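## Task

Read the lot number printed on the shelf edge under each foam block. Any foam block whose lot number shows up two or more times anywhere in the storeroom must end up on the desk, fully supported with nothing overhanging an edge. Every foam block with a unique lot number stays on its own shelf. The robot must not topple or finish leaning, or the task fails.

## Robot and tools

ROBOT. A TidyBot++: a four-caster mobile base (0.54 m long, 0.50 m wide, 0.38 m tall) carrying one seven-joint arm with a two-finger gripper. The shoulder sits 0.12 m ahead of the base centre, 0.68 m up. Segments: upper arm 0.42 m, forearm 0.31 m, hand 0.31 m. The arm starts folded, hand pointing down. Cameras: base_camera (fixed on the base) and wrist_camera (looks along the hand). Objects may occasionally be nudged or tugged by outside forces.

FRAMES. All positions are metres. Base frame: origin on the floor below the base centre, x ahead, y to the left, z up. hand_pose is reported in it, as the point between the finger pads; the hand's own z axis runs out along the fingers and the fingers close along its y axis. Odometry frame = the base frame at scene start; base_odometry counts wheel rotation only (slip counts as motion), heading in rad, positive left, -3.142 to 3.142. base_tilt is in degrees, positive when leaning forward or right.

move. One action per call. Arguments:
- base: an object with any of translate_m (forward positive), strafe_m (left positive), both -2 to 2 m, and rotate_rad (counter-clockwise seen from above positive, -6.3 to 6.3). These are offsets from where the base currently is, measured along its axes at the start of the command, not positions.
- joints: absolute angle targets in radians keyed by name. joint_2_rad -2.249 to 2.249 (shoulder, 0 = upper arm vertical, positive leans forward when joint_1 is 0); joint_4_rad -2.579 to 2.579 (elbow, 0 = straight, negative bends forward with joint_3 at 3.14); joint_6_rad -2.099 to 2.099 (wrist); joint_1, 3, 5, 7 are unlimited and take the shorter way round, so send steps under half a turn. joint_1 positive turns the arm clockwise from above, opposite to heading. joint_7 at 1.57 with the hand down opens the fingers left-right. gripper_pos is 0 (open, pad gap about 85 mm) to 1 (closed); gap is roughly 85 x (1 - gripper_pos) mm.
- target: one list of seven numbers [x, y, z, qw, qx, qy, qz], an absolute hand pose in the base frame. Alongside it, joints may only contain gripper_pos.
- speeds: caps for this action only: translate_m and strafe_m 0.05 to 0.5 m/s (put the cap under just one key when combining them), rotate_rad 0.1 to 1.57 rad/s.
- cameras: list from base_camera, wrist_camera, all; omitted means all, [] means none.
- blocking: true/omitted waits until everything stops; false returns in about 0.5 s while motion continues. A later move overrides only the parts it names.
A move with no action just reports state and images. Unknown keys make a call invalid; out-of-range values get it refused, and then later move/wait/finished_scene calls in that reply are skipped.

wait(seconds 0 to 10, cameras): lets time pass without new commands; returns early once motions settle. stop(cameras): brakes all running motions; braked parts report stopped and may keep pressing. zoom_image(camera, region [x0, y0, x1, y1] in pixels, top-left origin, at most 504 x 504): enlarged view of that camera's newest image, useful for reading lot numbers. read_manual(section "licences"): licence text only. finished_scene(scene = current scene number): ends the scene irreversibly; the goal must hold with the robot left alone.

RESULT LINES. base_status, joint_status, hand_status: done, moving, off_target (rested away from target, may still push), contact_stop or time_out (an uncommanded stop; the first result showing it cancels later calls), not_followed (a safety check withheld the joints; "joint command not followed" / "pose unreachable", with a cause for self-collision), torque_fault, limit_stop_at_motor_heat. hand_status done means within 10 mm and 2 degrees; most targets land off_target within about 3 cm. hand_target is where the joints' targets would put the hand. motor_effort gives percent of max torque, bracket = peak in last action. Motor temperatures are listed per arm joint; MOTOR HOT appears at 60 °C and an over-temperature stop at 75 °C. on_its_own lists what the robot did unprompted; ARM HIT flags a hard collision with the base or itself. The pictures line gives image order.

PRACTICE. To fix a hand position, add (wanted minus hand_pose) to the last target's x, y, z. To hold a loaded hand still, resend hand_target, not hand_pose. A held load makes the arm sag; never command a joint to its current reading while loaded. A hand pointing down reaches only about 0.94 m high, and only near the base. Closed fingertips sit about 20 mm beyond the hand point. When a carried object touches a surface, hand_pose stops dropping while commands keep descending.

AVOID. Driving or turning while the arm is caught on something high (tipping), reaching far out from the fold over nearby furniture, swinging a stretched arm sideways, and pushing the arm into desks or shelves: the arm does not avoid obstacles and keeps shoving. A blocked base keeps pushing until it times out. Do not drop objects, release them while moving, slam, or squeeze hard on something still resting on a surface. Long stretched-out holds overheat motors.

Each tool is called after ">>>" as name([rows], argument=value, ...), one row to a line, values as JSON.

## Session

>>> move(joints={"joint_1_rad": -0.011, "joint_2_rad": -0.8, "joint_3_rad": 3.152, "joint_4_rad": -2.512, "joint_5_rad": -0.035, "joint_6_rad": -0.1, "joint_7_rad": 1.545, "gripper_pos": 0.0}, cameras=["wrist_camera"])

>>> move(base={"rotate_rad": 1.25}, cameras=["wrist_camera"])

>>> move(base={"rotate_rad": 1.25}, cameras=["wrist_camera"])

>>> move(base={"rotate_rad": 1.25}, cameras=["wrist_camera"])

>>> move(base={"rotate_rad": 1.25}, cameras=["wrist_camera"])

Scene clock: 2.03 s.
Motor temperatures (°C): [38 35 30 37 40 37 42]
move: done
base_odometry: x=+0.000 y=+0.000 heading=+0.000
base_tilt: forward=-0.3 right=+0.6
base_status: not commanded
joint_positions: joint_1_rad=-0.031 joint_2_rad=-0.785 joint_3_rad=+3.135 joint_4_rad=-2.521 joint_5_rad=-0.004 joint_6_rad=-0.158 joint_7_rad=+1.587 gripper_pos=+0.000
joint_status: all done
motor_effort: joint_1_rad=+0(2) joint_2_rad=+5(6) joint_3_rad=+1(2) joint_4_rad=+22(23) joint_5_rad=+1(2) joint_6_rad=+9(9) joint_7_rad=+0(1)
hand_pose: x=+0.4266 y=+0.0129 z=+0.8289 quat_wxyz=(-0.005, +0.811, +0.020, +0.584) (m; base frame)
hand_target: x=+0.4308 y=+0.0023 z=+0.8565 quat_wxyz=(-0.024, +0.787, -0.024, +0.616) (m; base frame)
hand_status: not commanded
pictures: wrist_camera
Images, in order (width x height): wrist_camera 644x476.

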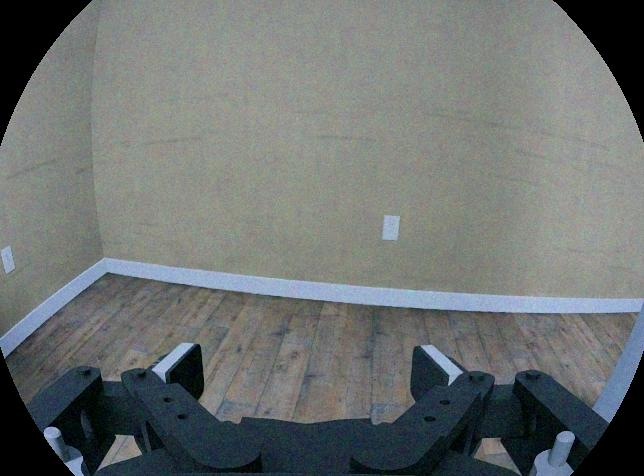

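Scene clock: 4.10 s.
Motor temperatures (°C): [38 35 30 37 40 37 42]
move: done
base_odometry: x=+0.000 y=+0.000 heading=+1.249
base_tilt: forward=-0.4 right=+0.6
base_status: done
joint_positions: joint_1_rad=-0.027 joint_2_rad=-0.785 joint_3_rad=+3.139 joint_4_rad=-2.521 joint_5_rad=-0.004 joint_6_rad=-0.155 joint_7_rad=+1.587 gripper_pos=+0.000
joint_status: not commanded
motor_effort: joint_1_rad=-1(1) joint_2_rad=+4(5) joint_3_rad=+1(2) joint_4_rad=+22(23) joint_5_rad=+1(1) joint_6_rad=+9(9) joint_7_rad=+0(1)
hand_pose: x=+0.4270 y=+0.0108 z=+0.8298 quat_wxyz=(-0.004, +0.811, +0.017, +0.585) (m; base frame)
hand_target: x=+0.4308 y=+0.0023 z=+0.8565 quat_wxyz=(-0.024, +0.787, -0.024, +0.616) (m; base frame)
hand_status: not commanded
pictures: wrist_camera
Images, in order (width x height): wrist_camera 644x476.

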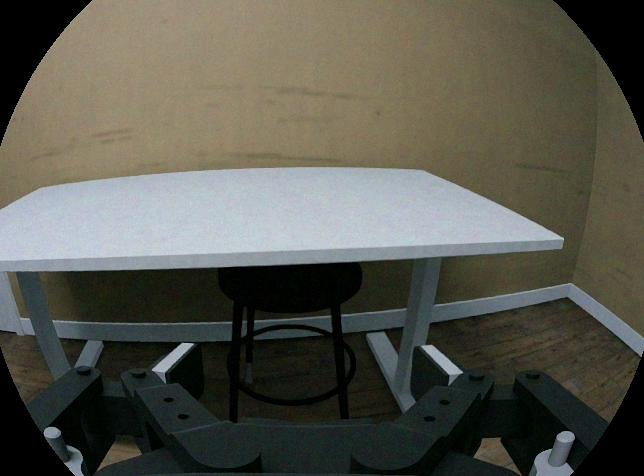

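Scene clock: 6.17 s.
Motor temperatures (°C): [38 35 30 37 40 37 42]
move: done
base_odometry: x=+0.000 y=+0.000 heading=+2.498
base_tilt: forward=-0.3 right=+0.6
base_status: done
joint_positions: joint_1_rad=-0.026 joint_2_rad=-0.785 joint_3_rad=+3.140 joint_4_rad=-2.521 joint_5_rad=-0.004 joint_6_rad=-0.155 joint_7_rad=+1.587 gripper_pos=+0.000
joint_status: not commanded
motor_effort: joint_1_rad=-1(1) joint_2_rad=+4(5) joint_3_rad=+1(2) joint_4_rad=+22(23) joint_5_rad=+1(1) joint_6_rad=+8(9) joint_7_rad=+0(1)
hand_pose: x=+0.4271 y=+0.0100 z=+0.8299 quat_wxyz=(-0.004, +0.811, +0.016, +0.585) (m; base frame)
hand_target: x=+0.4308 y=+0.0023 z=+0.8565 quat_wxyz=(-0.024, +0.787, -0.024, +0.616) (m; base frame)
hand_status: not commanded
pictures: wrist_camera
Images, in order (width x height): wrist_camera 644x476.

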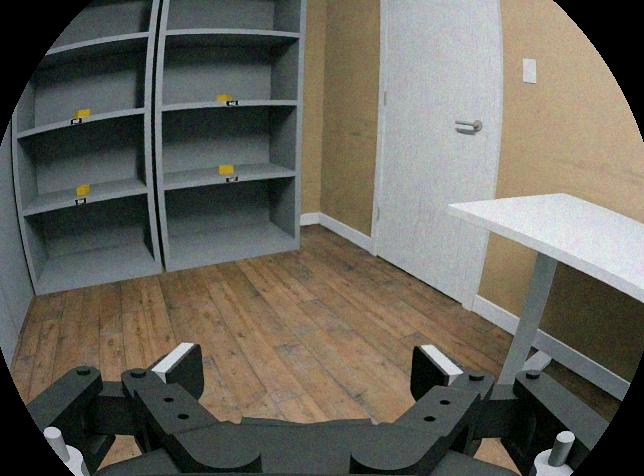

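Scene clock: 8.23 s.
Motor temperatures (°C): [38 35 30 37 40 37 42]
move: done
base_odometry: x=+0.000 y=+0.000 heading=-2.536
base_tilt: forward=-0.4 right=+0.6
base_status: done
joint_positions: joint_1_rad=-0.025 joint_2_rad=-0.785 joint_3_rad=+3.141 joint_4_rad=-2.521 joint_5_rad=-0.004 joint_6_rad=-0.154 joint_7_rad=+1.587 gripper_pos=+0.000
joint_status: not commanded
motor_effort: joint_1_rad=+0(1) joint_2_rad=+4(5) joint_3_rad=+1(2) joint_4_rad=+22(23) joint_5_rad=+1(1) joint_6_rad=+8(9) joint_7_rad=+0(1)
hand_pose: x=+0.4271 y=+0.0096 z=+0.8300 quat_wxyz=(-0.004, +0.810, +0.016, +0.586) (m; base frame)
hand_target: x=+0.4308 y=+0.0023 z=+0.8565 quat_wxyz=(-0.024, +0.787, -0.024, +0.616) (m; base frame)
hand_status: not commanded
pictures: wrist_camera
Images, in order (width x height): wrist_camera 644x476.

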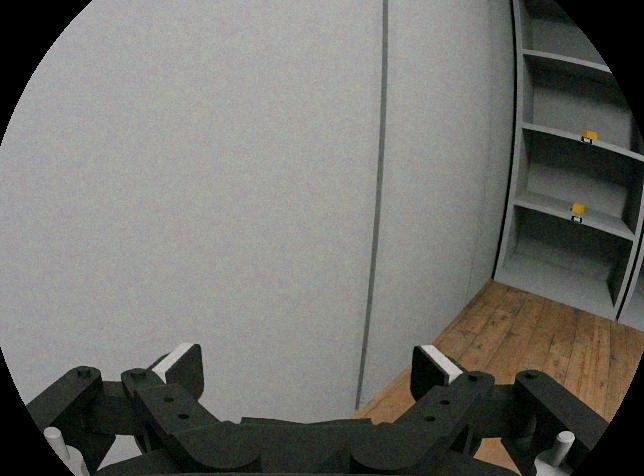

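Scene clock: 10.30 s.
Motor temperatures (°C): [38 35 30 37 40 37 42]
move: done
base_odometry: x=+0.000 y=+0.000 heading=-1.286
base_tilt: forward=-0.4 right=+0.6
base_status: done
joint_positions: joint_1_rad=-0.025 joint_2_rad=-0.785 joint_3_rad=+3.141 joint_4_rad=-2.521 joint_5_rad=-0.004 joint_6_rad=-0.154 joint_7_rad=+1.587 gripper_pos=+0.000
joint_status: not commanded
motor_effort: joint_1_rad=+0(2) joint_2_rad=+4(5) joint_3_rad=+1(2) joint_4_rad=+22(23) joint_5_rad=+1(1) joint_6_rad=+9(9) joint_7_rad=+0(1)
hand_pose: x=+0.4272 y=+0.0094 z=+0.8301 quat_wxyz=(-0.004, +0.810, +0.015, +0.586) (m; base frame)
hand_target: x=+0.4308 y=+0.0023 z=+0.8565 quat_wxyz=(-0.024, +0.787, -0.024, +0.616) (m; base frame)
hand_status: not commanded
pictures: wrist_camera
Images, in order (width x height): wrist_camera 644x476.

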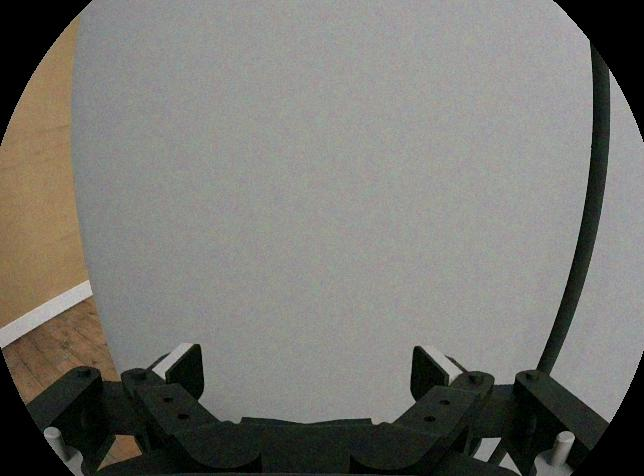

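>>> move(base={"translate_m": -0.762, "strafe_m": -1.1, "rotate_rad": -2.072}, cameras=["wrist_camera"])

>>> zoom_image(camera="wrist_camera", region=[60, 90, 310, 340])

>>> zoom_image(camera="wrist_camera", region=[310, 90, 560, 340])

Scene clock: 16.00 s.
Motor temperatures (°C): [38 35 30 37 40 37 42]
move: done
base_odometry: x=-1.270 y=+0.423 heading=+2.924
base_tilt: forward=-0.4 right=+0.6
base_status: done
joint_positions: joint_1_rad=-0.024 joint_2_rad=-0.789 joint_3_rad=+3.143 joint_4_rad=-2.521 joint_5_rad=-0.004 joint_6_rad=-0.153 joint_7_rad=+1.587 gripper_pos=+0.000
joint_status: not commanded
motor_effort: joint_1_rad=-1(1) joint_2_rad=+4(6) joint_3_rad=+1(3) joint_4_rad=+23(23) joint_5_rad=+1(1) joint_6_rad=+9(9) joint_7_rad=+0(1)
hand_pose: x=+0.4266 y=+0.0087 z=+0.8320 quat_wxyz=(-0.004, +0.809, +0.014, +0.588) (m; base frame)
hand_target: x=+0.4308 y=+0.0023 z=+0.8565 quat_wxyz=(-0.024, +0.787, -0.024, +0.616) (m; base frame)
hand_status: not commanded
pictures: wrist_camera
Images, in order (width x height): wrist_camera 644x476.

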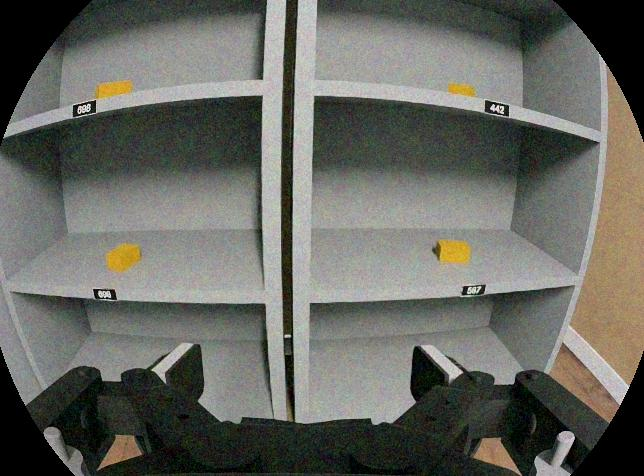

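Scaled by 2.016.

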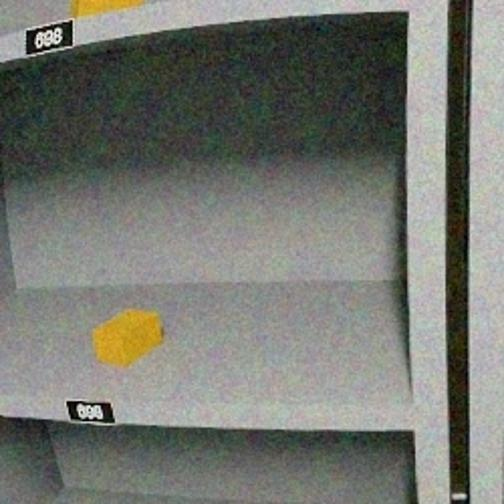

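Scaled by 2.016.

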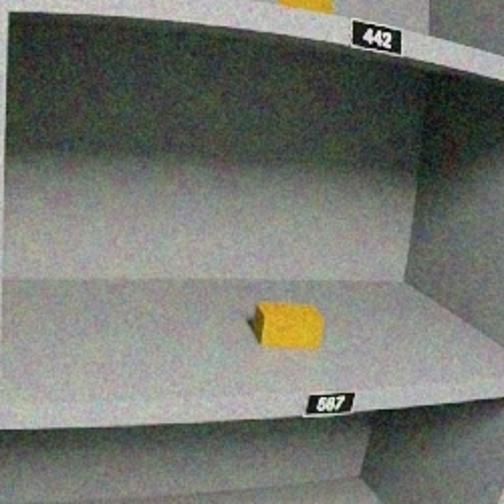

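>>> zoom_image(camera="wrist_camera", region=[64, 92, 104, 122])

>>> zoom_image(camera="wrist_camera", region=[84, 280, 124, 310])

>>> zoom_image(camera="wrist_camera", region=[454, 275, 494, 305])

>>> zoom_image(camera="wrist_camera", region=[476, 92, 516, 122])

Scaled by 12.600.

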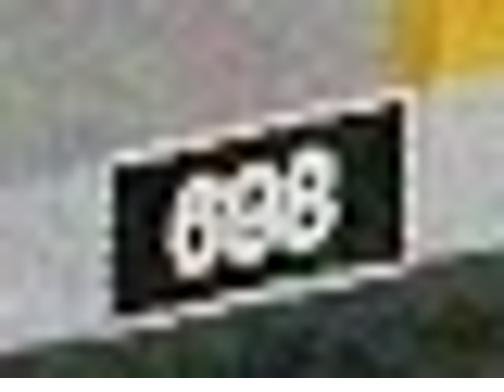

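Scaled by 12.600.

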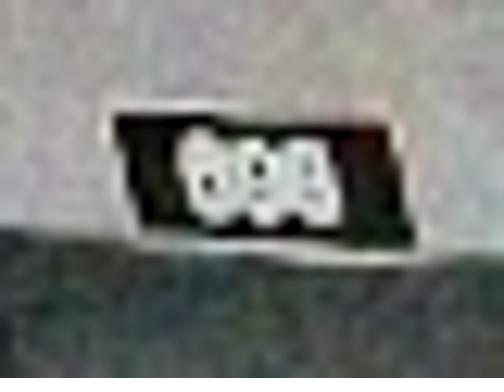

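Scaled by 12.600.

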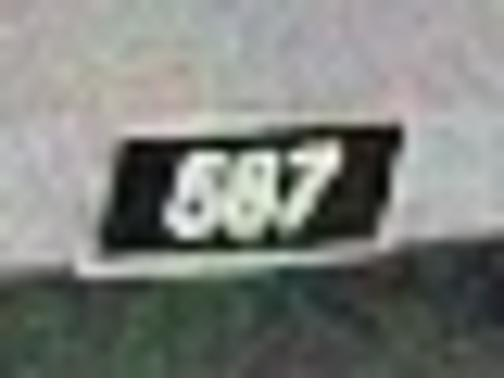

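Scaled by 12.600.

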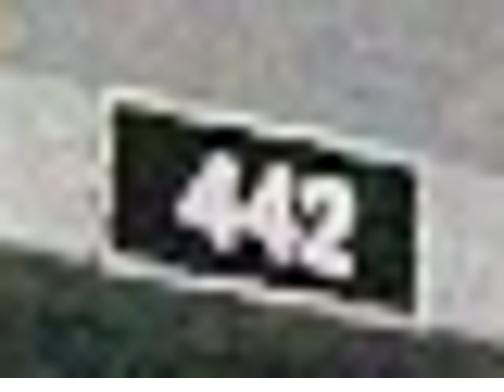

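>>> move(base={"translate_m": 0.36, "strafe_m": 0.54}, cameras=["wrist_camera"])

>>> zoom_image(camera="wrist_camera", region=[220, 60, 420, 160])

>>> zoom_image(camera="wrist_camera", region=[210, 310, 410, 440])

Scene clock: 19.27 s.
Motor temperatures (°C): [38 35 30 37 40 37 42]
move: done
base_odometry: x=-1.738 y=-0.026 heading=+2.923
base_tilt: forward=-0.4 right=+0.6
base_status: done
joint_positions: joint_1_rad=-0.024 joint_2_rad=-0.791 joint_3_rad=+3.143 joint_4_rad=-2.521 joint_5_rad=-0.004 joint_6_rad=-0.152 joint_7_rad=+1.587 gripper_pos=+0.000
joint_status: not commanded
motor_effort: joint_1_rad=+0(1) joint_2_rad=+4(6) joint_3_rad=+1(2) joint_4_rad=+22(23) joint_5_rad=+1(1) joint_6_rad=+8(9) joint_7_rad=+0(1)
hand_pose: x=+0.4265 y=+0.0084 z=+0.8326 quat_wxyz=(-0.004, +0.808, +0.014, +0.589) (m; base frame)
hand_target: x=+0.4308 y=+0.0023 z=+0.8565 quat_wxyz=(-0.024, +0.787, -0.024, +0.616) (m; base frame)
hand_status: not commanded
pictures: wrist_camera
Images, in order (width x height): wrist_camera 644x476.

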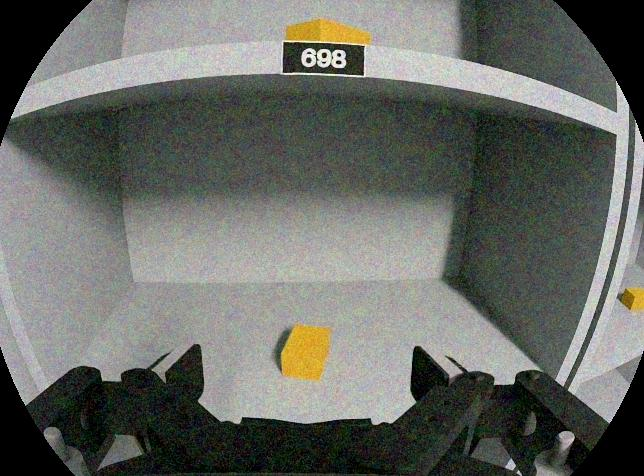

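Scaled by 2.520.

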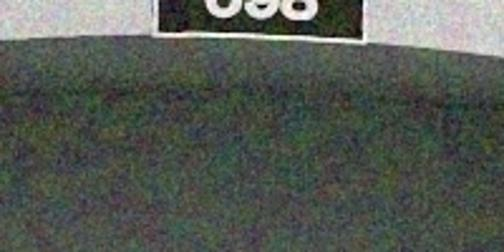

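Scaled by 2.520.

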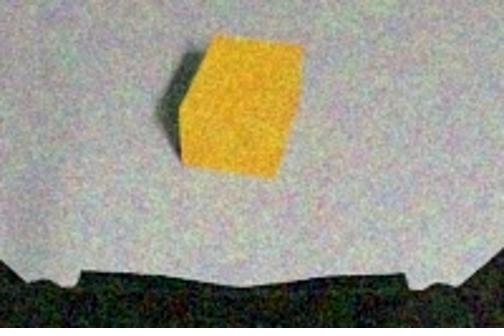

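>>> move(joints={"joint_6_rad": -0.45}, cameras=["wrist_camera"])

>>> zoom_image(camera="wrist_camera", region=[230, 260, 390, 400])

Scene clock: 20.63 s.
Motor temperatures (°C): [38 35 30 37 40 37 42]
move: done
base_odometry: x=-1.738 y=-0.026 heading=+2.923
base_tilt: forward=-0.4 right=+0.6
base_status: not commanded
joint_positions: joint_1_rad=-0.024 joint_2_rad=-0.791 joint_3_rad=+3.143 joint_4_rad=-2.513 joint_5_rad=-0.004 joint_6_rad=-0.431 joint_7_rad=+1.587 gripper_pos=+0.000
joint_status: all done
motor_effort: joint_1_rad=-1(1) joint_2_rad=+5(6) joint_3_rad=+1(1) joint_4_rad=+21(24) joint_5_rad=+1(1) joint_6_rad=+7(10) joint_7_rad=+0(0)
hand_pose: x=+0.3905 y=+0.0080 z=+0.7589 quat_wxyz=(-0.004, +0.880, +0.016, +0.474) (m; base frame)
hand_target: x=+0.3869 y=+0.0065 z=+0.7574 quat_wxyz=(-0.024, +0.882, -0.022, +0.470) (m; base frame)
hand_status: not commanded
pictures: wrist_camera
Images, in order (width x height): wrist_camera 644x476.

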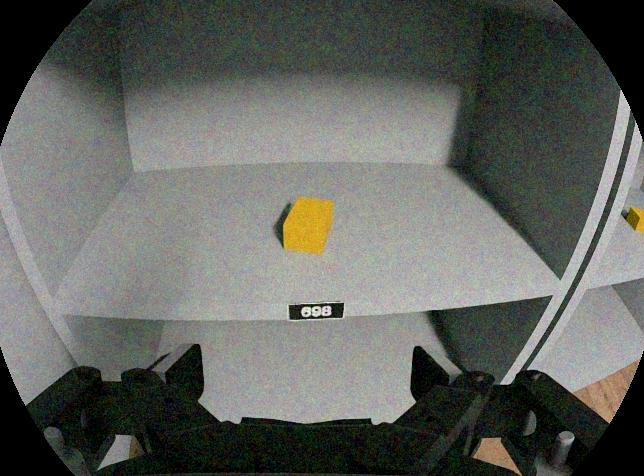

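Scaled by 3.150.

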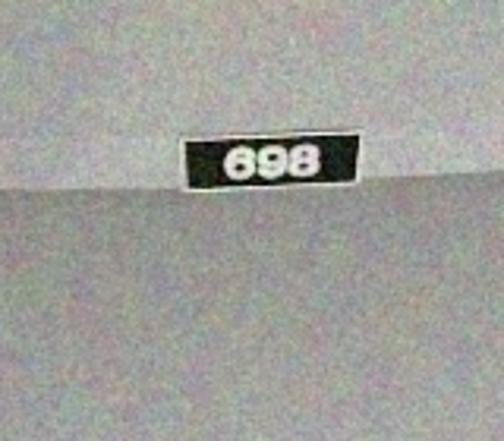

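>>> move(base={"translate_m": 0.13}, joints={"joint_1_rad": -0.011, "joint_2_rad": 0.21, "joint_3_rad": 3.152, "joint_4_rad": -1.953, "joint_5_rad": -0.035, "joint_6_rad": -0.59, "joint_7_rad": 1.30, "gripper_pos": 0.0}, cameras=["wrist_camera"])

Scene clock: 25.47 s.
Motor temperatures (°C): [38 35 30 37 40 37 42]
move: done
base_odometry: x=-1.865 y=+0.002 heading=+2.923
base_tilt: forward=-0.3 right=+0.6
base_status: done
joint_positions: joint_1_rad=-0.024 joint_2_rad=+0.190 joint_3_rad=+3.143 joint_4_rad=-1.971 joint_5_rad=-0.004 joint_6_rad=-0.538 joint_7_rad=+1.344 gripper_pos=+0.000
joint_status: all done
motor_effort: joint_1_rad=+0(2) joint_2_rad=-23(24) joint_3_rad=+0(2) joint_4_rad=+16(24) joint_5_rad=+1(1) joint_6_rad=+4(8) joint_7_rad=+0(1)
hand_pose: x=+0.5930 y=+0.0127 z=+0.6391 quat_wxyz=(-0.029, +0.970, -0.101, +0.218) (m; base frame)
hand_target: x=+0.5857 y=+0.0077 z=+0.6298 quat_wxyz=(-0.037, +0.970, -0.144, +0.190) (m; base frame)
hand_status: not commanded
pictures: wrist_camera
Images, in order (width x height): wrist_camera 644x476.

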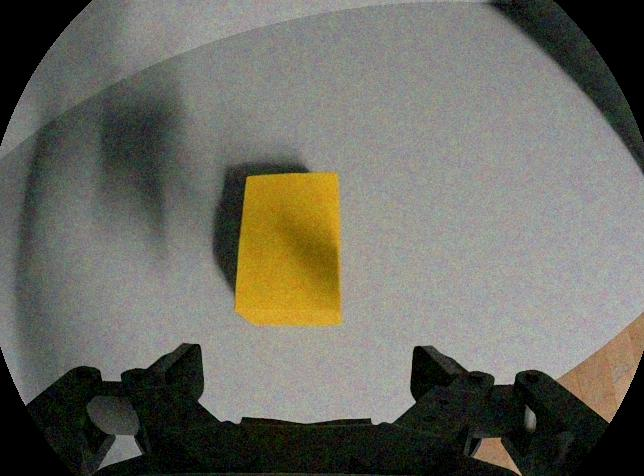

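>>> move(base={"translate_m": 0.074, "strafe_m": -0.004}, cameras=[])

>>> move(joints={"joint_2_rad": 0.347, "joint_4_rad": -2.039, "joint_6_rad": -0.352}, cameras=["wrist_camera"])

>>> move(joints={"gripper_pos": 0.48}, cameras=[])

>>> move(joints={"joint_2_rad": 0.21, "joint_4_rad": -1.953, "joint_6_rad": -0.50}, cameras=["wrist_camera"])

Scene clock: 28.47 s.
Motor temperatures (°C): [38 35 30 37 40 37 42]
move: done
base_odometry: x=-1.936 y=+0.021 heading=+2.924
base_tilt: forward=-0.3 right=+0.6
base_status: done
joint_positions: joint_1_rad=-0.024 joint_2_rad=+0.196 joint_3_rad=+3.143 joint_4_rad=-1.987 joint_5_rad=-0.005 joint_6_rad=-0.546 joint_7_rad=+1.343 gripper_pos=+0.000
joint_status: not commanded
motor_effort: joint_1_rad=-1(2) joint_2_rad=-25(25) joint_3_rad=+0(1) joint_4_rad=+23(36) joint_5_rad=+2(4) joint_6_rad=+4(5) joint_7_rad=+0(1)
hand_pose: x=+0.5829 y=+0.0122 z=+0.6287 quat_wxyz=(-0.027, +0.973, -0.103, +0.203) (m; base frame)
hand_target: x=+0.5857 y=+0.0077 z=+0.6298 quat_wxyz=(-0.037, +0.970, -0.144, +0.190) (m; base frame)
hand_status: not commanded
pictures: none
No camera images: "cameras" was empty.

Scene clock: 29.50 s.
Motor temperatures (°C): [38 35 30 37 40 37 42]
move: done
base_odometry: x=-1.937 y=+0.021 heading=+2.924
base_tilt: forward=-0.3 right=+0.6
base_status: not commanded
joint_positions: joint_1_rad=-0.024 joint_2_rad=+0.332 joint_3_rad=+3.143 joint_4_rad=-2.017 joint_5_rad=-0.005 joint_6_rad=-0.403 joint_7_rad=+1.343 gripper_pos=+0.000
joint_status: all done
motor_effort: joint_1_rad=+0(1) joint_2_rad=-25(28) joint_3_rad=+0(0) joint_4_rad=+14(23) joint_5_rad=+1(2) joint_6_rad=+4(5) joint_7_rad=+0(1)
hand_pose: x=+0.5980 y=+0.0123 z=+0.5707 quat_wxyz=(-0.025, +0.976, -0.103, +0.192) (m; base frame)
hand_target: x=+0.6001 y=+0.0053 z=+0.5624 quat_wxyz=(-0.035, +0.969, -0.146, +0.198) (m; base frame)
hand_status: not commanded
pictures: wrist_camera
Images, in order (width x height): wrist_camera 644x476.

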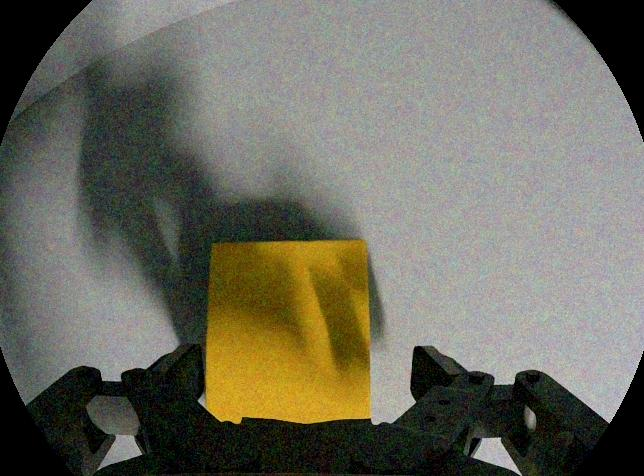

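Scene clock: 30.33 s.
Motor temperatures (°C): [38 35 30 37 40 37 42]
move: off_target
base_odometry: x=-1.937 y=+0.021 heading=+2.924
base_tilt: forward=-0.3 right=+0.6
base_status: not commanded
joint_positions: joint_1_rad=-0.024 joint_2_rad=+0.329 joint_3_rad=+3.143 joint_4_rad=-2.017 joint_5_rad=-0.005 joint_6_rad=-0.403 joint_7_rad=+1.343 gripper_pos=+0.403
joint_status: gripper_pos off_target (ended at +0.403, target +0.480)
motor_effort: joint_1_rad=-1(1) joint_2_rad=-25(26) joint_3_rad=+0(0) joint_4_rad=+14(15) joint_5_rad=+1(1) joint_6_rad=+4(5) joint_7_rad=+0(1)
hand_pose: x=+0.5986 y=+0.0124 z=+0.5726 quat_wxyz=(-0.026, +0.975, -0.103, +0.194) (m; base frame)
hand_target: x=+0.6001 y=+0.0053 z=+0.5624 quat_wxyz=(-0.035, +0.969, -0.146, +0.198) (m; base frame)
hand_status: not commanded
pictures: none
No camera images: "cameras" was empty.

Scene clock: 31.43 s.
Motor temperatures (°C): [38 35 30 37 40 37 42]
move: done
base_odometry: x=-1.936 y=+0.021 heading=+2.924
base_tilt: forward=-0.3 right=+0.6
base_status: not commanded
joint_positions: joint_1_rad=-0.023 joint_2_rad=+0.223 joint_3_rad=+3.143 joint_4_rad=-1.974 joint_5_rad=-0.006 joint_6_rad=-0.457 joint_7_rad=+1.343 gripper_pos=+0.403
joint_status: all done
motor_effort: joint_1_rad=-1(2) joint_2_rad=-30(30) joint_3_rad=+0(1) joint_4_rad=+26(30) joint_5_rad=+2(3) joint_6_rad=+4(6) joint_7_rad=+0(1)
hand_pose: x=+0.6126 y=+0.0126 z=+0.6331 quat_wxyz=(-0.032, +0.965, -0.102, +0.240) (m; base frame)
hand_target: x=+0.6111 y=+0.0069 z=+0.6416 quat_wxyz=(-0.043, +0.961, -0.143, +0.233) (m; base frame)
hand_status: not commanded
pictures: wrist_camera
Images, in order (width x height): wrist_camera 644x476.

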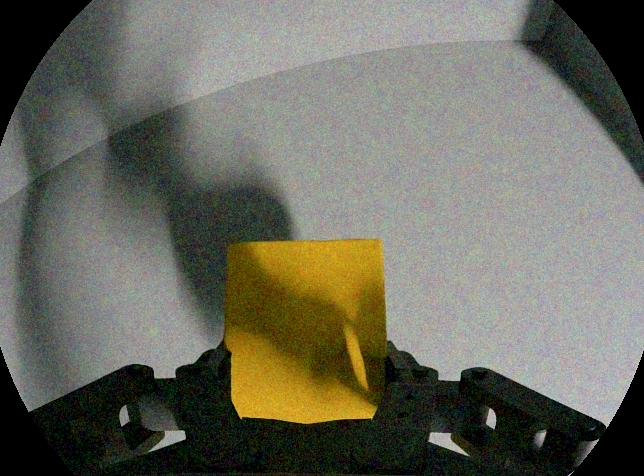

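>>> move(base={"translate_m": -0.4}, blocking=false, cameras=[])

>>> move(base={"translate_m": -1.2195, "strafe_m": -0.6915, "rotate_rad": -1.569}, joints={"joint_1_rad": -0.011, "joint_2_rad": -0.3, "joint_3_rad": 3.152, "joint_4_rad": -1.75, "joint_5_rad": -0.035, "joint_6_rad": -1.20}, cameras=["base_camera", "wrist_camera"])

Scene clock: 35.67 s.
Motor temperatures (°C): [37 35 30 37 40 37 42]
move: moving
base_odometry: x=-1.875 y=+0.007 heading=+2.924
base_tilt: forward=-0.3 right=+0.6
base_status: translate_m moving
joint_positions: joint_1_rad=-0.022 joint_2_rad=+0.216 joint_3_rad=+3.144 joint_4_rad=-1.953 joint_5_rad=-0.006 joint_6_rad=-0.458 joint_7_rad=+1.343 gripper_pos=+0.403
joint_status: not commanded
motor_effort: joint_1_rad=+0(2) joint_2_rad=-22(27) joint_3_rad=+1(1) joint_4_rad=+18(21) joint_5_rad=+1(2) joint_6_rad=+5(6) joint_7_rad=+0(0)
hand_pose: x=+0.6220 y=+0.0124 z=+0.6446 quat_wxyz=(-0.033, +0.962, -0.102, +0.252) (m; base frame)
hand_target: x=+0.6111 y=+0.0069 z=+0.6416 quat_wxyz=(-0.043, +0.961, -0.143, +0.233) (m; base frame)
hand_status: not commanded
pictures: none
No camera images: "cameras" was empty.

Scene clock: 40.27 s.
Motor temperatures (°C): [37 35 30 37 40 37 42]
earlier move: replaced
move: done
base_odometry: x=-0.534 y=+0.419 heading=+1.355
base_tilt: forward=-0.3 right=+0.6
base_status: translate_m replaced; translate_m done; strafe_m done; rotate_rad done
joint_positions: joint_1_rad=-0.020 joint_2_rad=-0.292 joint_3_rad=+3.147 joint_4_rad=-1.766 joint_5_rad=-0.006 joint_6_rad=-1.152 joint_7_rad=+1.343 gripper_pos=+0.403
joint_status: all done
motor_effort: joint_1_rad=+0(4) joint_2_rad=-9(28) joint_3_rad=+1(3) joint_4_rad=+20(21) joint_5_rad=+1(2) joint_6_rad=+4(5) joint_7_rad=+0(1)
hand_pose: x=+0.4644 y=+0.0079 z=+0.8445 quat_wxyz=(-0.035, +0.961, -0.103, +0.253) (m; base frame)
hand_target: x=+0.4538 y=+0.0113 z=+0.8475 quat_wxyz=(-0.052, +0.961, -0.133, +0.238) (m; base frame)
hand_status: not commanded
pictures: base_camera, wrist_camera
Images, in order (width x height): base_camera 644x364, wrist_camera 644x476.

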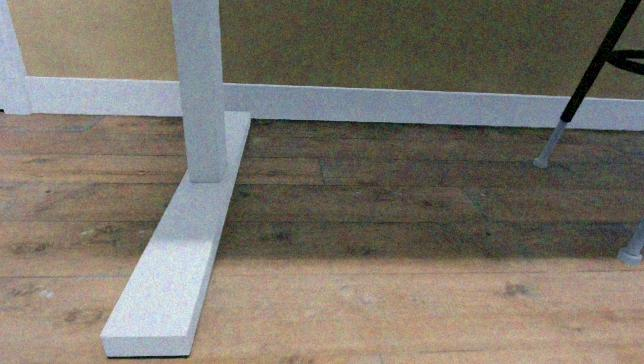

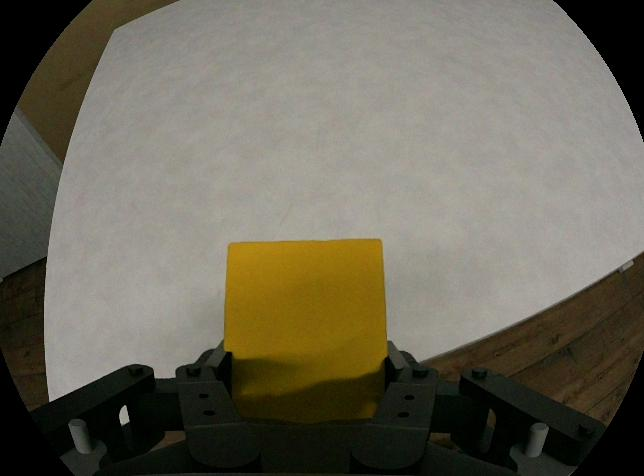

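>>> move(joints={"joint_2_rad": 0.18, "joint_4_rad": -1.435, "joint_6_rad": -1.08}, cameras=[])

>>> move(joints={"joint_2_rad": 0.19, "joint_4_rad": -1.554, "joint_6_rad": -1.00}, cameras=[])

Scene clock: 43.10 s.
Motor temperatures (°C): [37 35 30 37 40 37 42]
move: done
base_odometry: x=-0.534 y=+0.419 heading=+1.355
base_tilt: forward=-0.3 right=+0.6
base_status: not commanded
joint_positions: joint_1_rad=-0.020 joint_2_rad=+0.164 joint_3_rad=+3.147 joint_4_rad=-1.453 joint_5_rad=-0.006 joint_6_rad=-1.130 joint_7_rad=+1.343 gripper_pos=+0.403
joint_status: all done
motor_effort: joint_1_rad=+0(1) joint_2_rad=-24(26) joint_3_rad=+0(1) joint_4_rad=+19(21) joint_5_rad=+1(1) joint_6_rad=+4(6) joint_7_rad=+0(1)
hand_pose: x=+0.6213 y=+0.0105 z=+0.7950 quat_wxyz=(-0.026, +0.975, -0.105, +0.194) (m; base frame)
hand_target: x=+0.6430 y=+0.0116 z=+0.8013 quat_wxyz=(-0.046, +0.966, -0.136, +0.217) (m; base frame)
hand_status: not commanded
pictures: none
No camera images: "cameras" was empty.

Scene clock: 44.30 s.
Motor temperatures (°C): [37 35 30 37 40 37 42]
move: done
base_odometry: x=-0.534 y=+0.419 heading=+1.355
base_tilt: forward=-0.3 right=+0.6
base_status: not commanded
joint_positions: joint_1_rad=-0.020 joint_2_rad=+0.170 joint_3_rad=+3.147 joint_4_rad=-1.531 joint_5_rad=-0.006 joint_6_rad=-1.055 joint_7_rad=+1.343 gripper_pos=+0.403
joint_status: all done
motor_effort: joint_1_rad=+0(1) joint_2_rad=-25(26) joint_3_rad=+0(0) joint_4_rad=+20(21) joint_5_rad=+1(1) joint_6_rad=+3(4) joint_7_rad=+0(1)
hand_pose: x=+0.6188 y=+0.0104 z=+0.7674 quat_wxyz=(-0.025, +0.976, -0.105, +0.190) (m; base frame)
hand_target: x=+0.6288 y=+0.0111 z=+0.7539 quat_wxyz=(-0.042, +0.970, -0.138, +0.194) (m; base frame)
hand_status: not commanded
pictures: none
No camera images: "cameras" was empty.

>>> move(joints={"joint_2_rad": 0.195, "joint_4_rad": -1.575, "joint_6_rad": -0.975}, cameras=["wrist_camera"])

Scene clock: 45.17 s.
Motor temperatures (°C): [37 35 30 37 40 37 42]
move: done
base_odometry: x=-0.534 y=+0.419 heading=+1.355
base_tilt: forward=-0.3 right=+0.6
base_status: not commanded
joint_positions: joint_1_rad=-0.020 joint_2_rad=+0.171 joint_3_rad=+3.147 joint_4_rad=-1.550 joint_5_rad=-0.006 joint_6_rad=-1.026 joint_7_rad=+1.343 gripper_pos=+0.403
joint_status: all done
motor_effort: joint_1_rad=+0(1) joint_2_rad=-25(25) joint_3_rad=+0(0) joint_4_rad=+19(21) joint_5_rad=+1(1) joint_6_rad=+4(4) joint_7_rad=+0(0)
hand_pose: x=+0.6212 y=+0.0104 z=+0.7620 quat_wxyz=(-0.026, +0.975, -0.105, +0.194) (m; base frame)
hand_target: x=+0.6291 y=+0.0109 z=+0.7454 quat_wxyz=(-0.042, +0.970, -0.138, +0.193) (m; base frame)
hand_status: not commanded
pictures: wrist_camera
Images, in order (width x height): wrist_camera 644x476.

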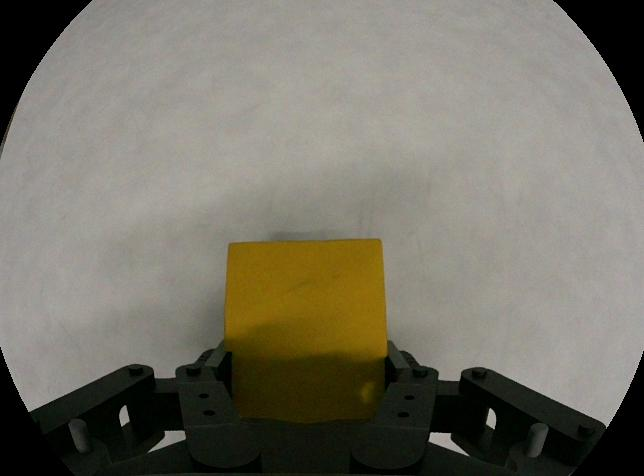

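>>> move(joints={"joint_2_rad": 0.203, "joint_4_rad": -1.592, "joint_6_rad": -0.955}, cameras=[])

Scene clock: 46.10 s.
Motor temperatures (°C): [37 35 30 37 40 37 42]
move: done
base_odometry: x=-0.534 y=+0.419 heading=+1.355
base_tilt: forward=-0.3 right=+0.6
base_status: not commanded
joint_positions: joint_1_rad=-0.020 joint_2_rad=+0.172 joint_3_rad=+3.147 joint_4_rad=-1.560 joint_5_rad=-0.006 joint_6_rad=-1.008 joint_7_rad=+1.342 gripper_pos=+0.403
joint_status: all done
motor_effort: joint_1_rad=-1(1) joint_2_rad=-20(25) joint_3_rad=+0(0) joint_4_rad=+17(20) joint_5_rad=+0(1) joint_6_rad=+4(7) joint_7_rad=+0(1)
hand_pose: x=+0.6228 y=+0.0104 z=+0.7594 quat_wxyz=(-0.026, +0.974, -0.105, +0.198) (m; base frame)
hand_target: x=+0.6293 y=+0.0108 z=+0.7364 quat_wxyz=(-0.041, +0.971, -0.139, +0.191) (m; base frame)
hand_status: not commanded
pictures: none
No camera images: "cameras" was empty.

>>> move(joints={"gripper_pos": 0.12}, cameras=[])

>>> move(base={"translate_m": -0.5}, joints={"joint_2_rad": 0.15, "joint_4_rad": -1.35, "joint_6_rad": -1.16}, blocking=false, cameras=["wrist_camera"])

>>> move(base={"translate_m": -0.61, "strafe_m": 1.099, "rotate_rad": 1.568}, joints={"joint_1_rad": -0.011, "joint_2_rad": 0.215, "joint_3_rad": 3.152, "joint_4_rad": -0.50, "joint_5_rad": -0.035, "joint_6_rad": -1.70, "joint_7_rad": 1.545, "gripper_pos": 0.0}, cameras=["wrist_camera"])

Scene clock: 47.63 s.
Motor temperatures (°C): [37 35 30 37 40 37 42]
move: done
base_odometry: x=-0.534 y=+0.419 heading=+1.355
base_tilt: forward=-0.3 right=+0.6
base_status: not commanded
joint_positions: joint_1_rad=-0.020 joint_2_rad=+0.184 joint_3_rad=+3.147 joint_4_rad=-1.565 joint_5_rad=-0.006 joint_6_rad=-1.004 joint_7_rad=+1.342 gripper_pos=+0.120
joint_status: all done
motor_effort: joint_1_rad=+0(1) joint_2_rad=-24(26) joint_3_rad=+0(0) joint_4_rad=+19(19) joint_5_rad=+1(1) joint_6_rad=+4(5) joint_7_rad=+0(1)
hand_pose: x=+0.6235 y=+0.0104 z=+0.7520 quat_wxyz=(-0.026, +0.975, -0.106, +0.192) (m; base frame)
hand_target: x=+0.6293 y=+0.0108 z=+0.7364 quat_wxyz=(-0.041, +0.971, -0.139, +0.191) (m; base frame)
hand_status: not commanded
pictures: none
No camera images: "cameras" was empty.

Scene clock: 48.13 s.
Motor temperatures (°C): [37 35 30 37 40 37 42]
move: moving
base_odometry: x=-0.549 y=+0.357 heading=+1.356
base_tilt: forward=-0.3 right=+0.6
base_status: translate_m moving
joint_positions: joint_1_rad=-0.020 joint_2_rad=+0.183 joint_3_rad=+3.147 joint_4_rad=-1.484 joint_5_rad=-0.006 joint_6_rad=-1.034 joint_7_rad=+1.342 gripper_pos=+0.120
joint_status: joint_2_rad moving; joint_4_rad moving; joint_6_rad moving
motor_effort: joint_1_rad=-1(2) joint_2_rad=-25(28) joint_3_rad=+0(2) joint_4_rad=+20(21) joint_5_rad=+0(1) joint_6_rad=+4(4) joint_7_rad=-1(1)
hand_pose: x=+0.6413 y=+0.0104 z=+0.7840 quat_wxyz=(-0.029, +0.970, -0.105, +0.217) (m; base frame)
hand_target: x=+0.6386 y=+0.0115 z=+0.7953 quat_wxyz=(-0.045, +0.966, -0.136, +0.215) (m; base frame)
hand_status: not commanded
pictures: wrist_camera
Images, in order (width x height): wrist_camera 644x476.

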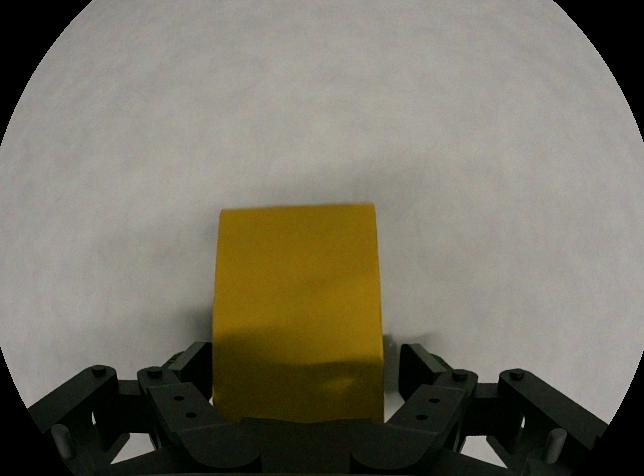

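Scene clock: 52.33 s.
Motor temperatures (°C): [37 35 30 37 40 37 42]
earlier move: replaced
move: done
base_odometry: x=-1.752 y=-0.004 heading=+2.924
base_tilt: forward=-0.3 right=+0.6
base_status: translate_m replaced; translate_m done; strafe_m done; rotate_rad done
joint_positions: joint_1_rad=-0.010 joint_2_rad=+0.204 joint_3_rad=+3.155 joint_4_rad=-0.515 joint_5_rad=-0.006 joint_6_rad=-1.653 joint_7_rad=+1.502 gripper_pos=+0.000
joint_status: all done
motor_effort: joint_1_rad=-1(6) joint_2_rad=-22(28) joint_3_rad=+0(4) joint_4_rad=+16(21) joint_5_rad=+1(2) joint_6_rad=+6(8) joint_7_rad=+0(1)
hand_pose: x=+0.6280 y=+0.0025 z=+1.1068 quat_wxyz=(-0.014, +0.926, -0.032, +0.375) (m; base frame)
hand_target: x=+0.6216 y=+0.0135 z=+1.0977 quat_wxyz=(-0.019, +0.935, -0.003, +0.355) (m; base frame)
hand_status: not commanded
pictures: wrist_camera
Images, in order (width x height): wrist_camera 644x476.

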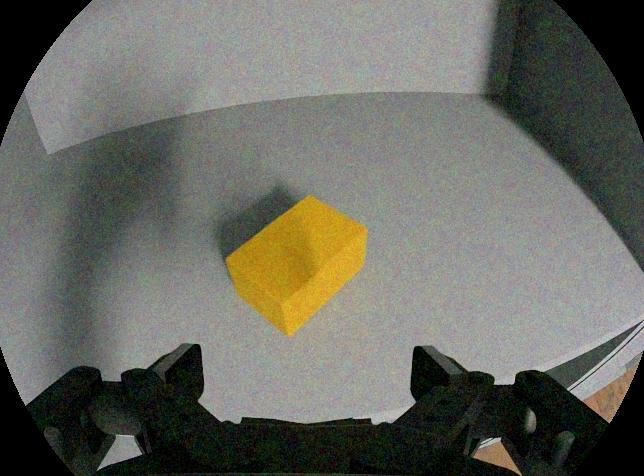

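>>> zoom_image(camera="wrist_camera", region=[200, 170, 400, 350])

Scaled by 2.520.

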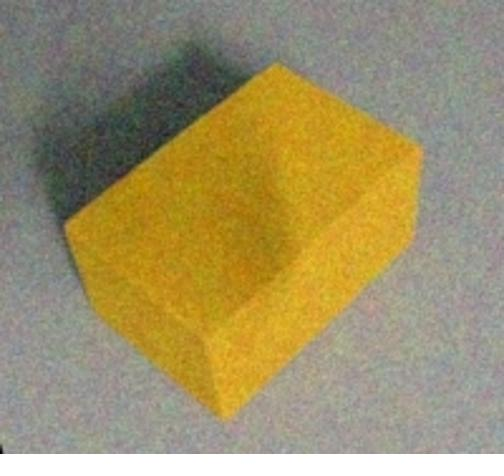

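>>> move(base={"translate_m": 0.195, "strafe_m": 0.3626}, joints={"joint_1_rad": 0.66, "joint_2_rad": 0.165, "joint_3_rad": 3.152, "joint_4_rad": -0.704, "joint_5_rad": -0.035, "joint_6_rad": -1.89, "joint_7_rad": 1.36, "gripper_pos": 0.0}, cameras=["wrist_camera"])

Scene clock: 59.60 s.
Motor temperatures (°C): [37 35 30 37 40 37 42]
move: time_out
base_odometry: x=-1.933 y=-0.214 heading=+2.921
base_tilt: forward=-0.3 right=+0.6
base_status: translate_m time_out (by the wheels' count: +0.131 of +0.195); strafe_m time_out (by the wheels' count: +0.244 of +0.363)
joint_positions: joint_1_rad=+0.648 joint_2_rad=+0.168 joint_3_rad=+3.151 joint_4_rad=-0.675 joint_5_rad=-0.020 joint_6_rad=-1.841 joint_7_rad=+1.403 gripper_pos=+0.000
joint_status: all done
motor_effort: joint_1_rad=+0(23) joint_2_rad=-21(35) joint_3_rad=+0(13) joint_4_rad=+15(20) joint_5_rad=+1(8) joint_6_rad=+4(8) joint_7_rad=+0(1)
hand_pose: x=+0.4745 y=-0.2642 z=+1.0262 quat_wxyz=(+0.047, +0.894, -0.386, +0.222) (m; base frame)
hand_target: x=+0.4600 y=-0.2546 z=+1.0111 quat_wxyz=(+0.029, +0.892, -0.411, +0.188) (m; base frame)
hand_status: not commanded
pictures: wrist_camera
Images, in order (width x height): wrist_camera 644x476.

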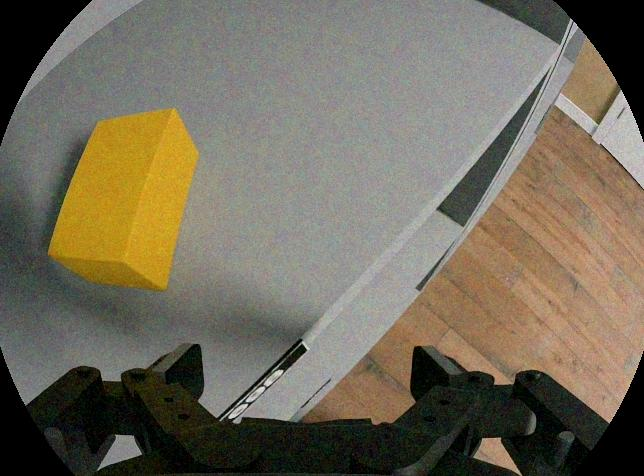

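>>> move(base={"translate_m": 0.077, "strafe_m": -0.035}, joints={"joint_1_rad": 0.41, "joint_2_rad": 0.20, "joint_3_rad": 3.152, "joint_4_rad": -0.543, "joint_5_rad": -0.035, "joint_6_rad": -2.09, "joint_7_rad": 1.085, "gripper_pos": 0.0}, cameras=["wrist_camera"])

Scene clock: 63.87 s.
Motor temperatures (°C): [37 35 30 37 40 37 42]
move: done
base_odometry: x=-2.001 y=-0.163 heading=+2.922
base_tilt: forward=-0.3 right=+0.6
base_status: done
joint_positions: joint_1_rad=+0.426 joint_2_rad=+0.193 joint_3_rad=+3.151 joint_4_rad=-0.559 joint_5_rad=-0.020 joint_6_rad=-2.038 joint_7_rad=+1.130 gripper_pos=+0.000
joint_status: all done
motor_effort: joint_1_rad=-1(3) joint_2_rad=-20(25) joint_3_rad=+0(1) joint_4_rad=+14(16) joint_5_rad=+1(2) joint_6_rad=+3(6) joint_7_rad=+0(1)
hand_pose: x=+0.4874 y=-0.1631 z=+1.0319 quat_wxyz=(-0.008, +0.894, -0.412, +0.175) (m; base frame)
hand_target: x=+0.4805 y=-0.1489 z=+1.0292 quat_wxyz=(-0.018, +0.893, -0.422, +0.153) (m; base frame)
hand_status: not commanded
pictures: wrist_camera
Images, in order (width x height): wrist_camera 644x476.

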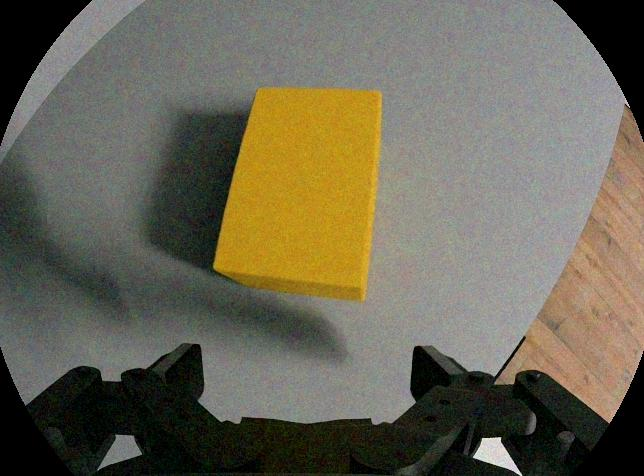

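>>> move(base={"translate_m": 0.051, "strafe_m": -0.059}, joints={"joint_7_rad": 0.97}, cameras=["wrist_camera"])

Scene clock: 67.10 s.
Motor temperatures (°C): [37 35 30 37 40 37 42]
move: done
base_odometry: x=-2.038 y=-0.094 heading=+2.922
base_tilt: forward=-0.3 right=+0.6
base_status: done
joint_positions: joint_1_rad=+0.424 joint_2_rad=+0.197 joint_3_rad=+3.151 joint_4_rad=-0.558 joint_5_rad=-0.020 joint_6_rad=-2.044 joint_7_rad=+0.996 gripper_pos=+0.000
joint_status: all done
motor_effort: joint_1_rad=+0(2) joint_2_rad=-20(24) joint_3_rad=+0(1) joint_4_rad=+13(15) joint_5_rad=+1(1) joint_6_rad=+3(4) joint_7_rad=+0(1)
hand_pose: x=+0.4875 y=-0.1622 z=+1.0303 quat_wxyz=(-0.019, +0.866, -0.470, +0.170) (m; base frame)
hand_target: x=+0.4805 y=-0.1489 z=+1.0292 quat_wxyz=(-0.026, +0.867, -0.473, +0.152) (m; base frame)
hand_status: not commanded
pictures: wrist_camera
Images, in order (width x height): wrist_camera 644x476.

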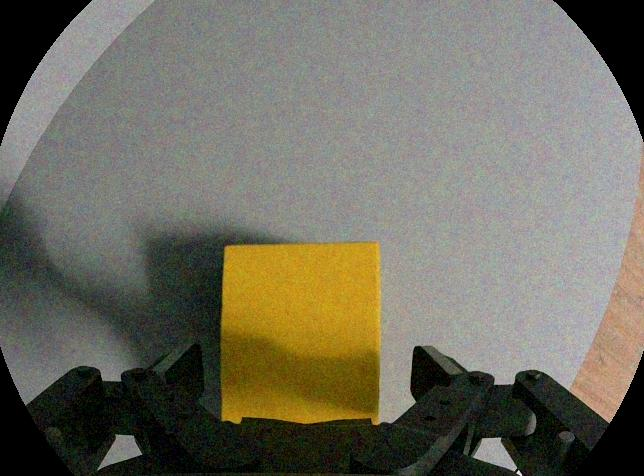

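>>> move(joints={"gripper_pos": 0.48}, cameras=[])

>>> move(joints={"joint_2_rad": 0.20, "joint_4_rad": -0.46, "joint_6_rad": -1.97}, cameras=["wrist_camera"])

Scene clock: 70.47 s.
Motor temperatures (°C): [37 35 30 37 40 37 42]
move: off_target
base_odometry: x=-2.038 y=-0.094 heading=+2.922
base_tilt: forward=-0.3 right=+0.6
base_status: not commanded
joint_positions: joint_1_rad=+0.424 joint_2_rad=+0.192 joint_3_rad=+3.151 joint_4_rad=-0.552 joint_5_rad=-0.020 joint_6_rad=-2.044 joint_7_rad=+0.996 gripper_pos=+0.401
joint_status: gripper_pos off_target (ended at +0.401, target +0.480)
motor_effort: joint_1_rad=+0(1) joint_2_rad=-20(22) joint_3_rad=+0(1) joint_4_rad=+13(14) joint_5_rad=+1(1) joint_6_rad=+4(4) joint_7_rad=+0(1)
hand_pose: x=+0.4862 y=-0.1617 z=+1.0340 quat_wxyz=(-0.019, +0.865, -0.470, +0.175) (m; base frame)
hand_target: x=+0.4805 y=-0.1489 z=+1.0292 quat_wxyz=(-0.026, +0.867, -0.473, +0.152) (m; base frame)
hand_status: not commanded
pictures: none
No camera images: "cameras" was empty.

Scene clock: 71.33 s.
Motor temperatures (°C): [37 35 30 37 40 37 42]
move: done
base_odometry: x=-2.038 y=-0.094 heading=+2.922
base_tilt: forward=-0.3 right=+0.6
base_status: not commanded
joint_positions: joint_1_rad=+0.424 joint_2_rad=+0.192 joint_3_rad=+3.151 joint_4_rad=-0.474 joint_5_rad=-0.020 joint_6_rad=-2.003 joint_7_rad=+0.996 gripper_pos=+0.401
joint_status: all done
motor_effort: joint_1_rad=-1(1) joint_2_rad=-20(22) joint_3_rad=+0(0) joint_4_rad=+13(15) joint_5_rad=+1(1) joint_6_rad=+4(5) joint_7_rad=-1(1)
hand_pose: x=+0.5002 y=-0.1679 z=+1.0648 quat_wxyz=(-0.023, +0.854, -0.464, +0.233) (m; base frame)
hand_target: x=+0.5154 y=-0.1638 z=+1.0712 quat_wxyz=(-0.036, +0.849, -0.463, +0.251) (m; base frame)
hand_status: not commanded
pictures: wrist_camera
Images, in order (width x height): wrist_camera 644x476.

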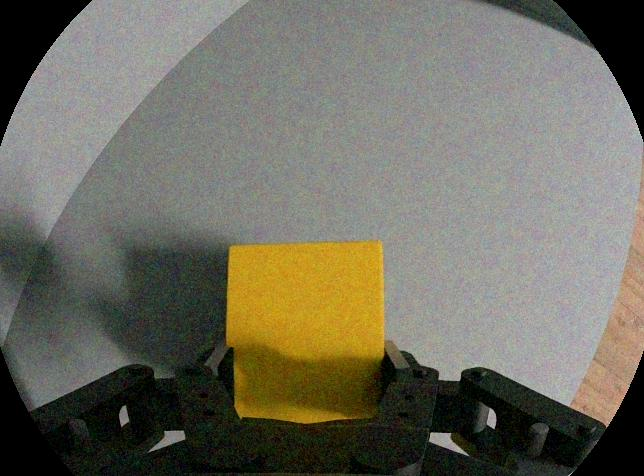

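>>> move(base={"translate_m": -0.4}, blocking=false, cameras=[])

>>> move(base={"translate_m": -1.4633, "strafe_m": -0.8391, "rotate_rad": -1.567}, blocking=false, cameras=[])

>>> move(joints={"joint_1_rad": -0.011, "joint_2_rad": 0.212, "joint_4_rad": -1.404, "joint_6_rad": -1.175}, cameras=["wrist_camera", "base_camera"])

Scene clock: 72.10 s.
Motor temperatures (°C): [37 35 30 37 40 37 42]
move: moving
base_odometry: x=-1.973 y=-0.108 heading=+2.922
base_tilt: forward=-0.3 right=+0.6
base_status: translate_m moving
joint_positions: joint_1_rad=+0.422 joint_2_rad=+0.195 joint_3_rad=+3.151 joint_4_rad=-0.474 joint_5_rad=-0.020 joint_6_rad=-2.003 joint_7_rad=+0.996 gripper_pos=+0.401
joint_status: not commanded
motor_effort: joint_1_rad=+0(2) joint_2_rad=-22(24) joint_3_rad=+0(1) joint_4_rad=+14(14) joint_5_rad=+1(1) joint_6_rad=+4(4) joint_7_rad=+0(1)
hand_pose: x=+0.5016 y=-0.1675 z=+1.0636 quat_wxyz=(-0.024, +0.855, -0.463, +0.232) (m; base frame)
hand_target: x=+0.5154 y=-0.1638 z=+1.0712 quat_wxyz=(-0.036, +0.849, -0.463, +0.251) (m; base frame)
hand_status: not commanded
pictures: none
No camera images: "cameras" was empty.

Scene clock: 72.60 s.
Motor temperatures (°C): [37 35 30 37 40 37 42]
earlier move: replaced
move: moving
base_odometry: x=-1.806 y=-0.117 heading=+2.719
base_tilt: forward=-0.3 right=+0.6
base_status: translate_m replaced; translate_m moving; strafe_m moving; rotate_rad moving
joint_positions: joint_1_rad=+0.415 joint_2_rad=+0.195 joint_3_rad=+3.151 joint_4_rad=-0.474 joint_5_rad=-0.020 joint_6_rad=-2.003 joint_7_rad=+0.996 gripper_pos=+0.401
joint_status: not commanded
motor_effort: joint_1_rad=+1(2) joint_2_rad=-20(22) joint_3_rad=+1(2) joint_4_rad=+13(14) joint_5_rad=+1(2) joint_6_rad=+4(5) joint_7_rad=+0(0)
hand_pose: x=+0.5028 y=-0.1647 z=+1.0637 quat_wxyz=(-0.024, +0.857, -0.460, +0.232) (m; base frame)
hand_target: x=+0.5154 y=-0.1638 z=+1.0712 quat_wxyz=(-0.036, +0.849, -0.463, +0.251) (m; base frame)
hand_status: not commanded
pictures: none
No camera images: "cameras" was empty.

Scene clock: 77.33 s.
Motor temperatures (°C): [37 35 30 37 40 37 42]
move: done
base_odometry: x=-0.362 y=+0.392 heading=+1.355
base_tilt: forward=-0.3 right=+0.6
base_status: done
joint_positions: joint_1_rad=-0.006 joint_2_rad=+0.198 joint_3_rad=+3.150 joint_4_rad=-1.376 joint_5_rad=-0.020 joint_6_rad=-1.227 joint_7_rad=+0.996 gripper_pos=+0.401
joint_status: all done
motor_effort: joint_1_rad=-1(3) joint_2_rad=-26(27) joint_3_rad=+0(2) joint_4_rad=+19(21) joint_5_rad=+1(2) joint_6_rad=+2(5) joint_7_rad=+0(1)
hand_pose: x=+0.6202 y=+0.0061 z=+0.7999 quat_wxyz=(-0.056, +0.944, -0.282, +0.160) (m; base frame)
hand_target: x=+0.6286 y=+0.0121 z=+0.7867 quat_wxyz=(-0.067, +0.939, -0.294, +0.162) (m; base frame)
hand_status: not commanded
pictures: base_camera, wrist_camera
Images, in order (width x height): base_camera 644x364, wrist_camera 644x476.

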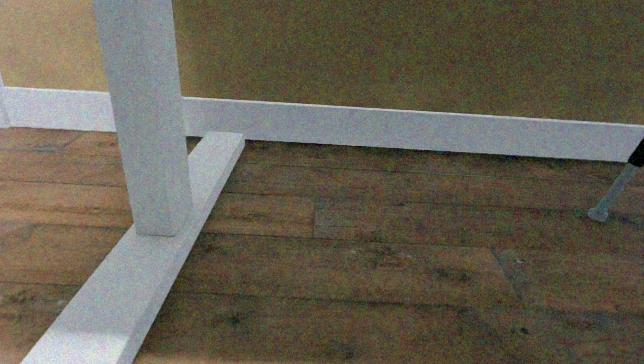

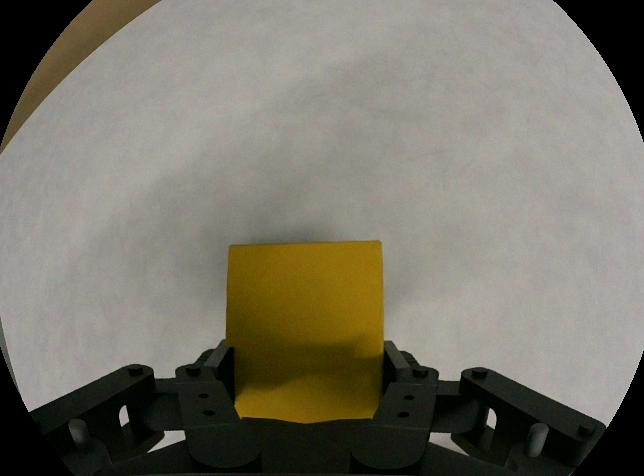

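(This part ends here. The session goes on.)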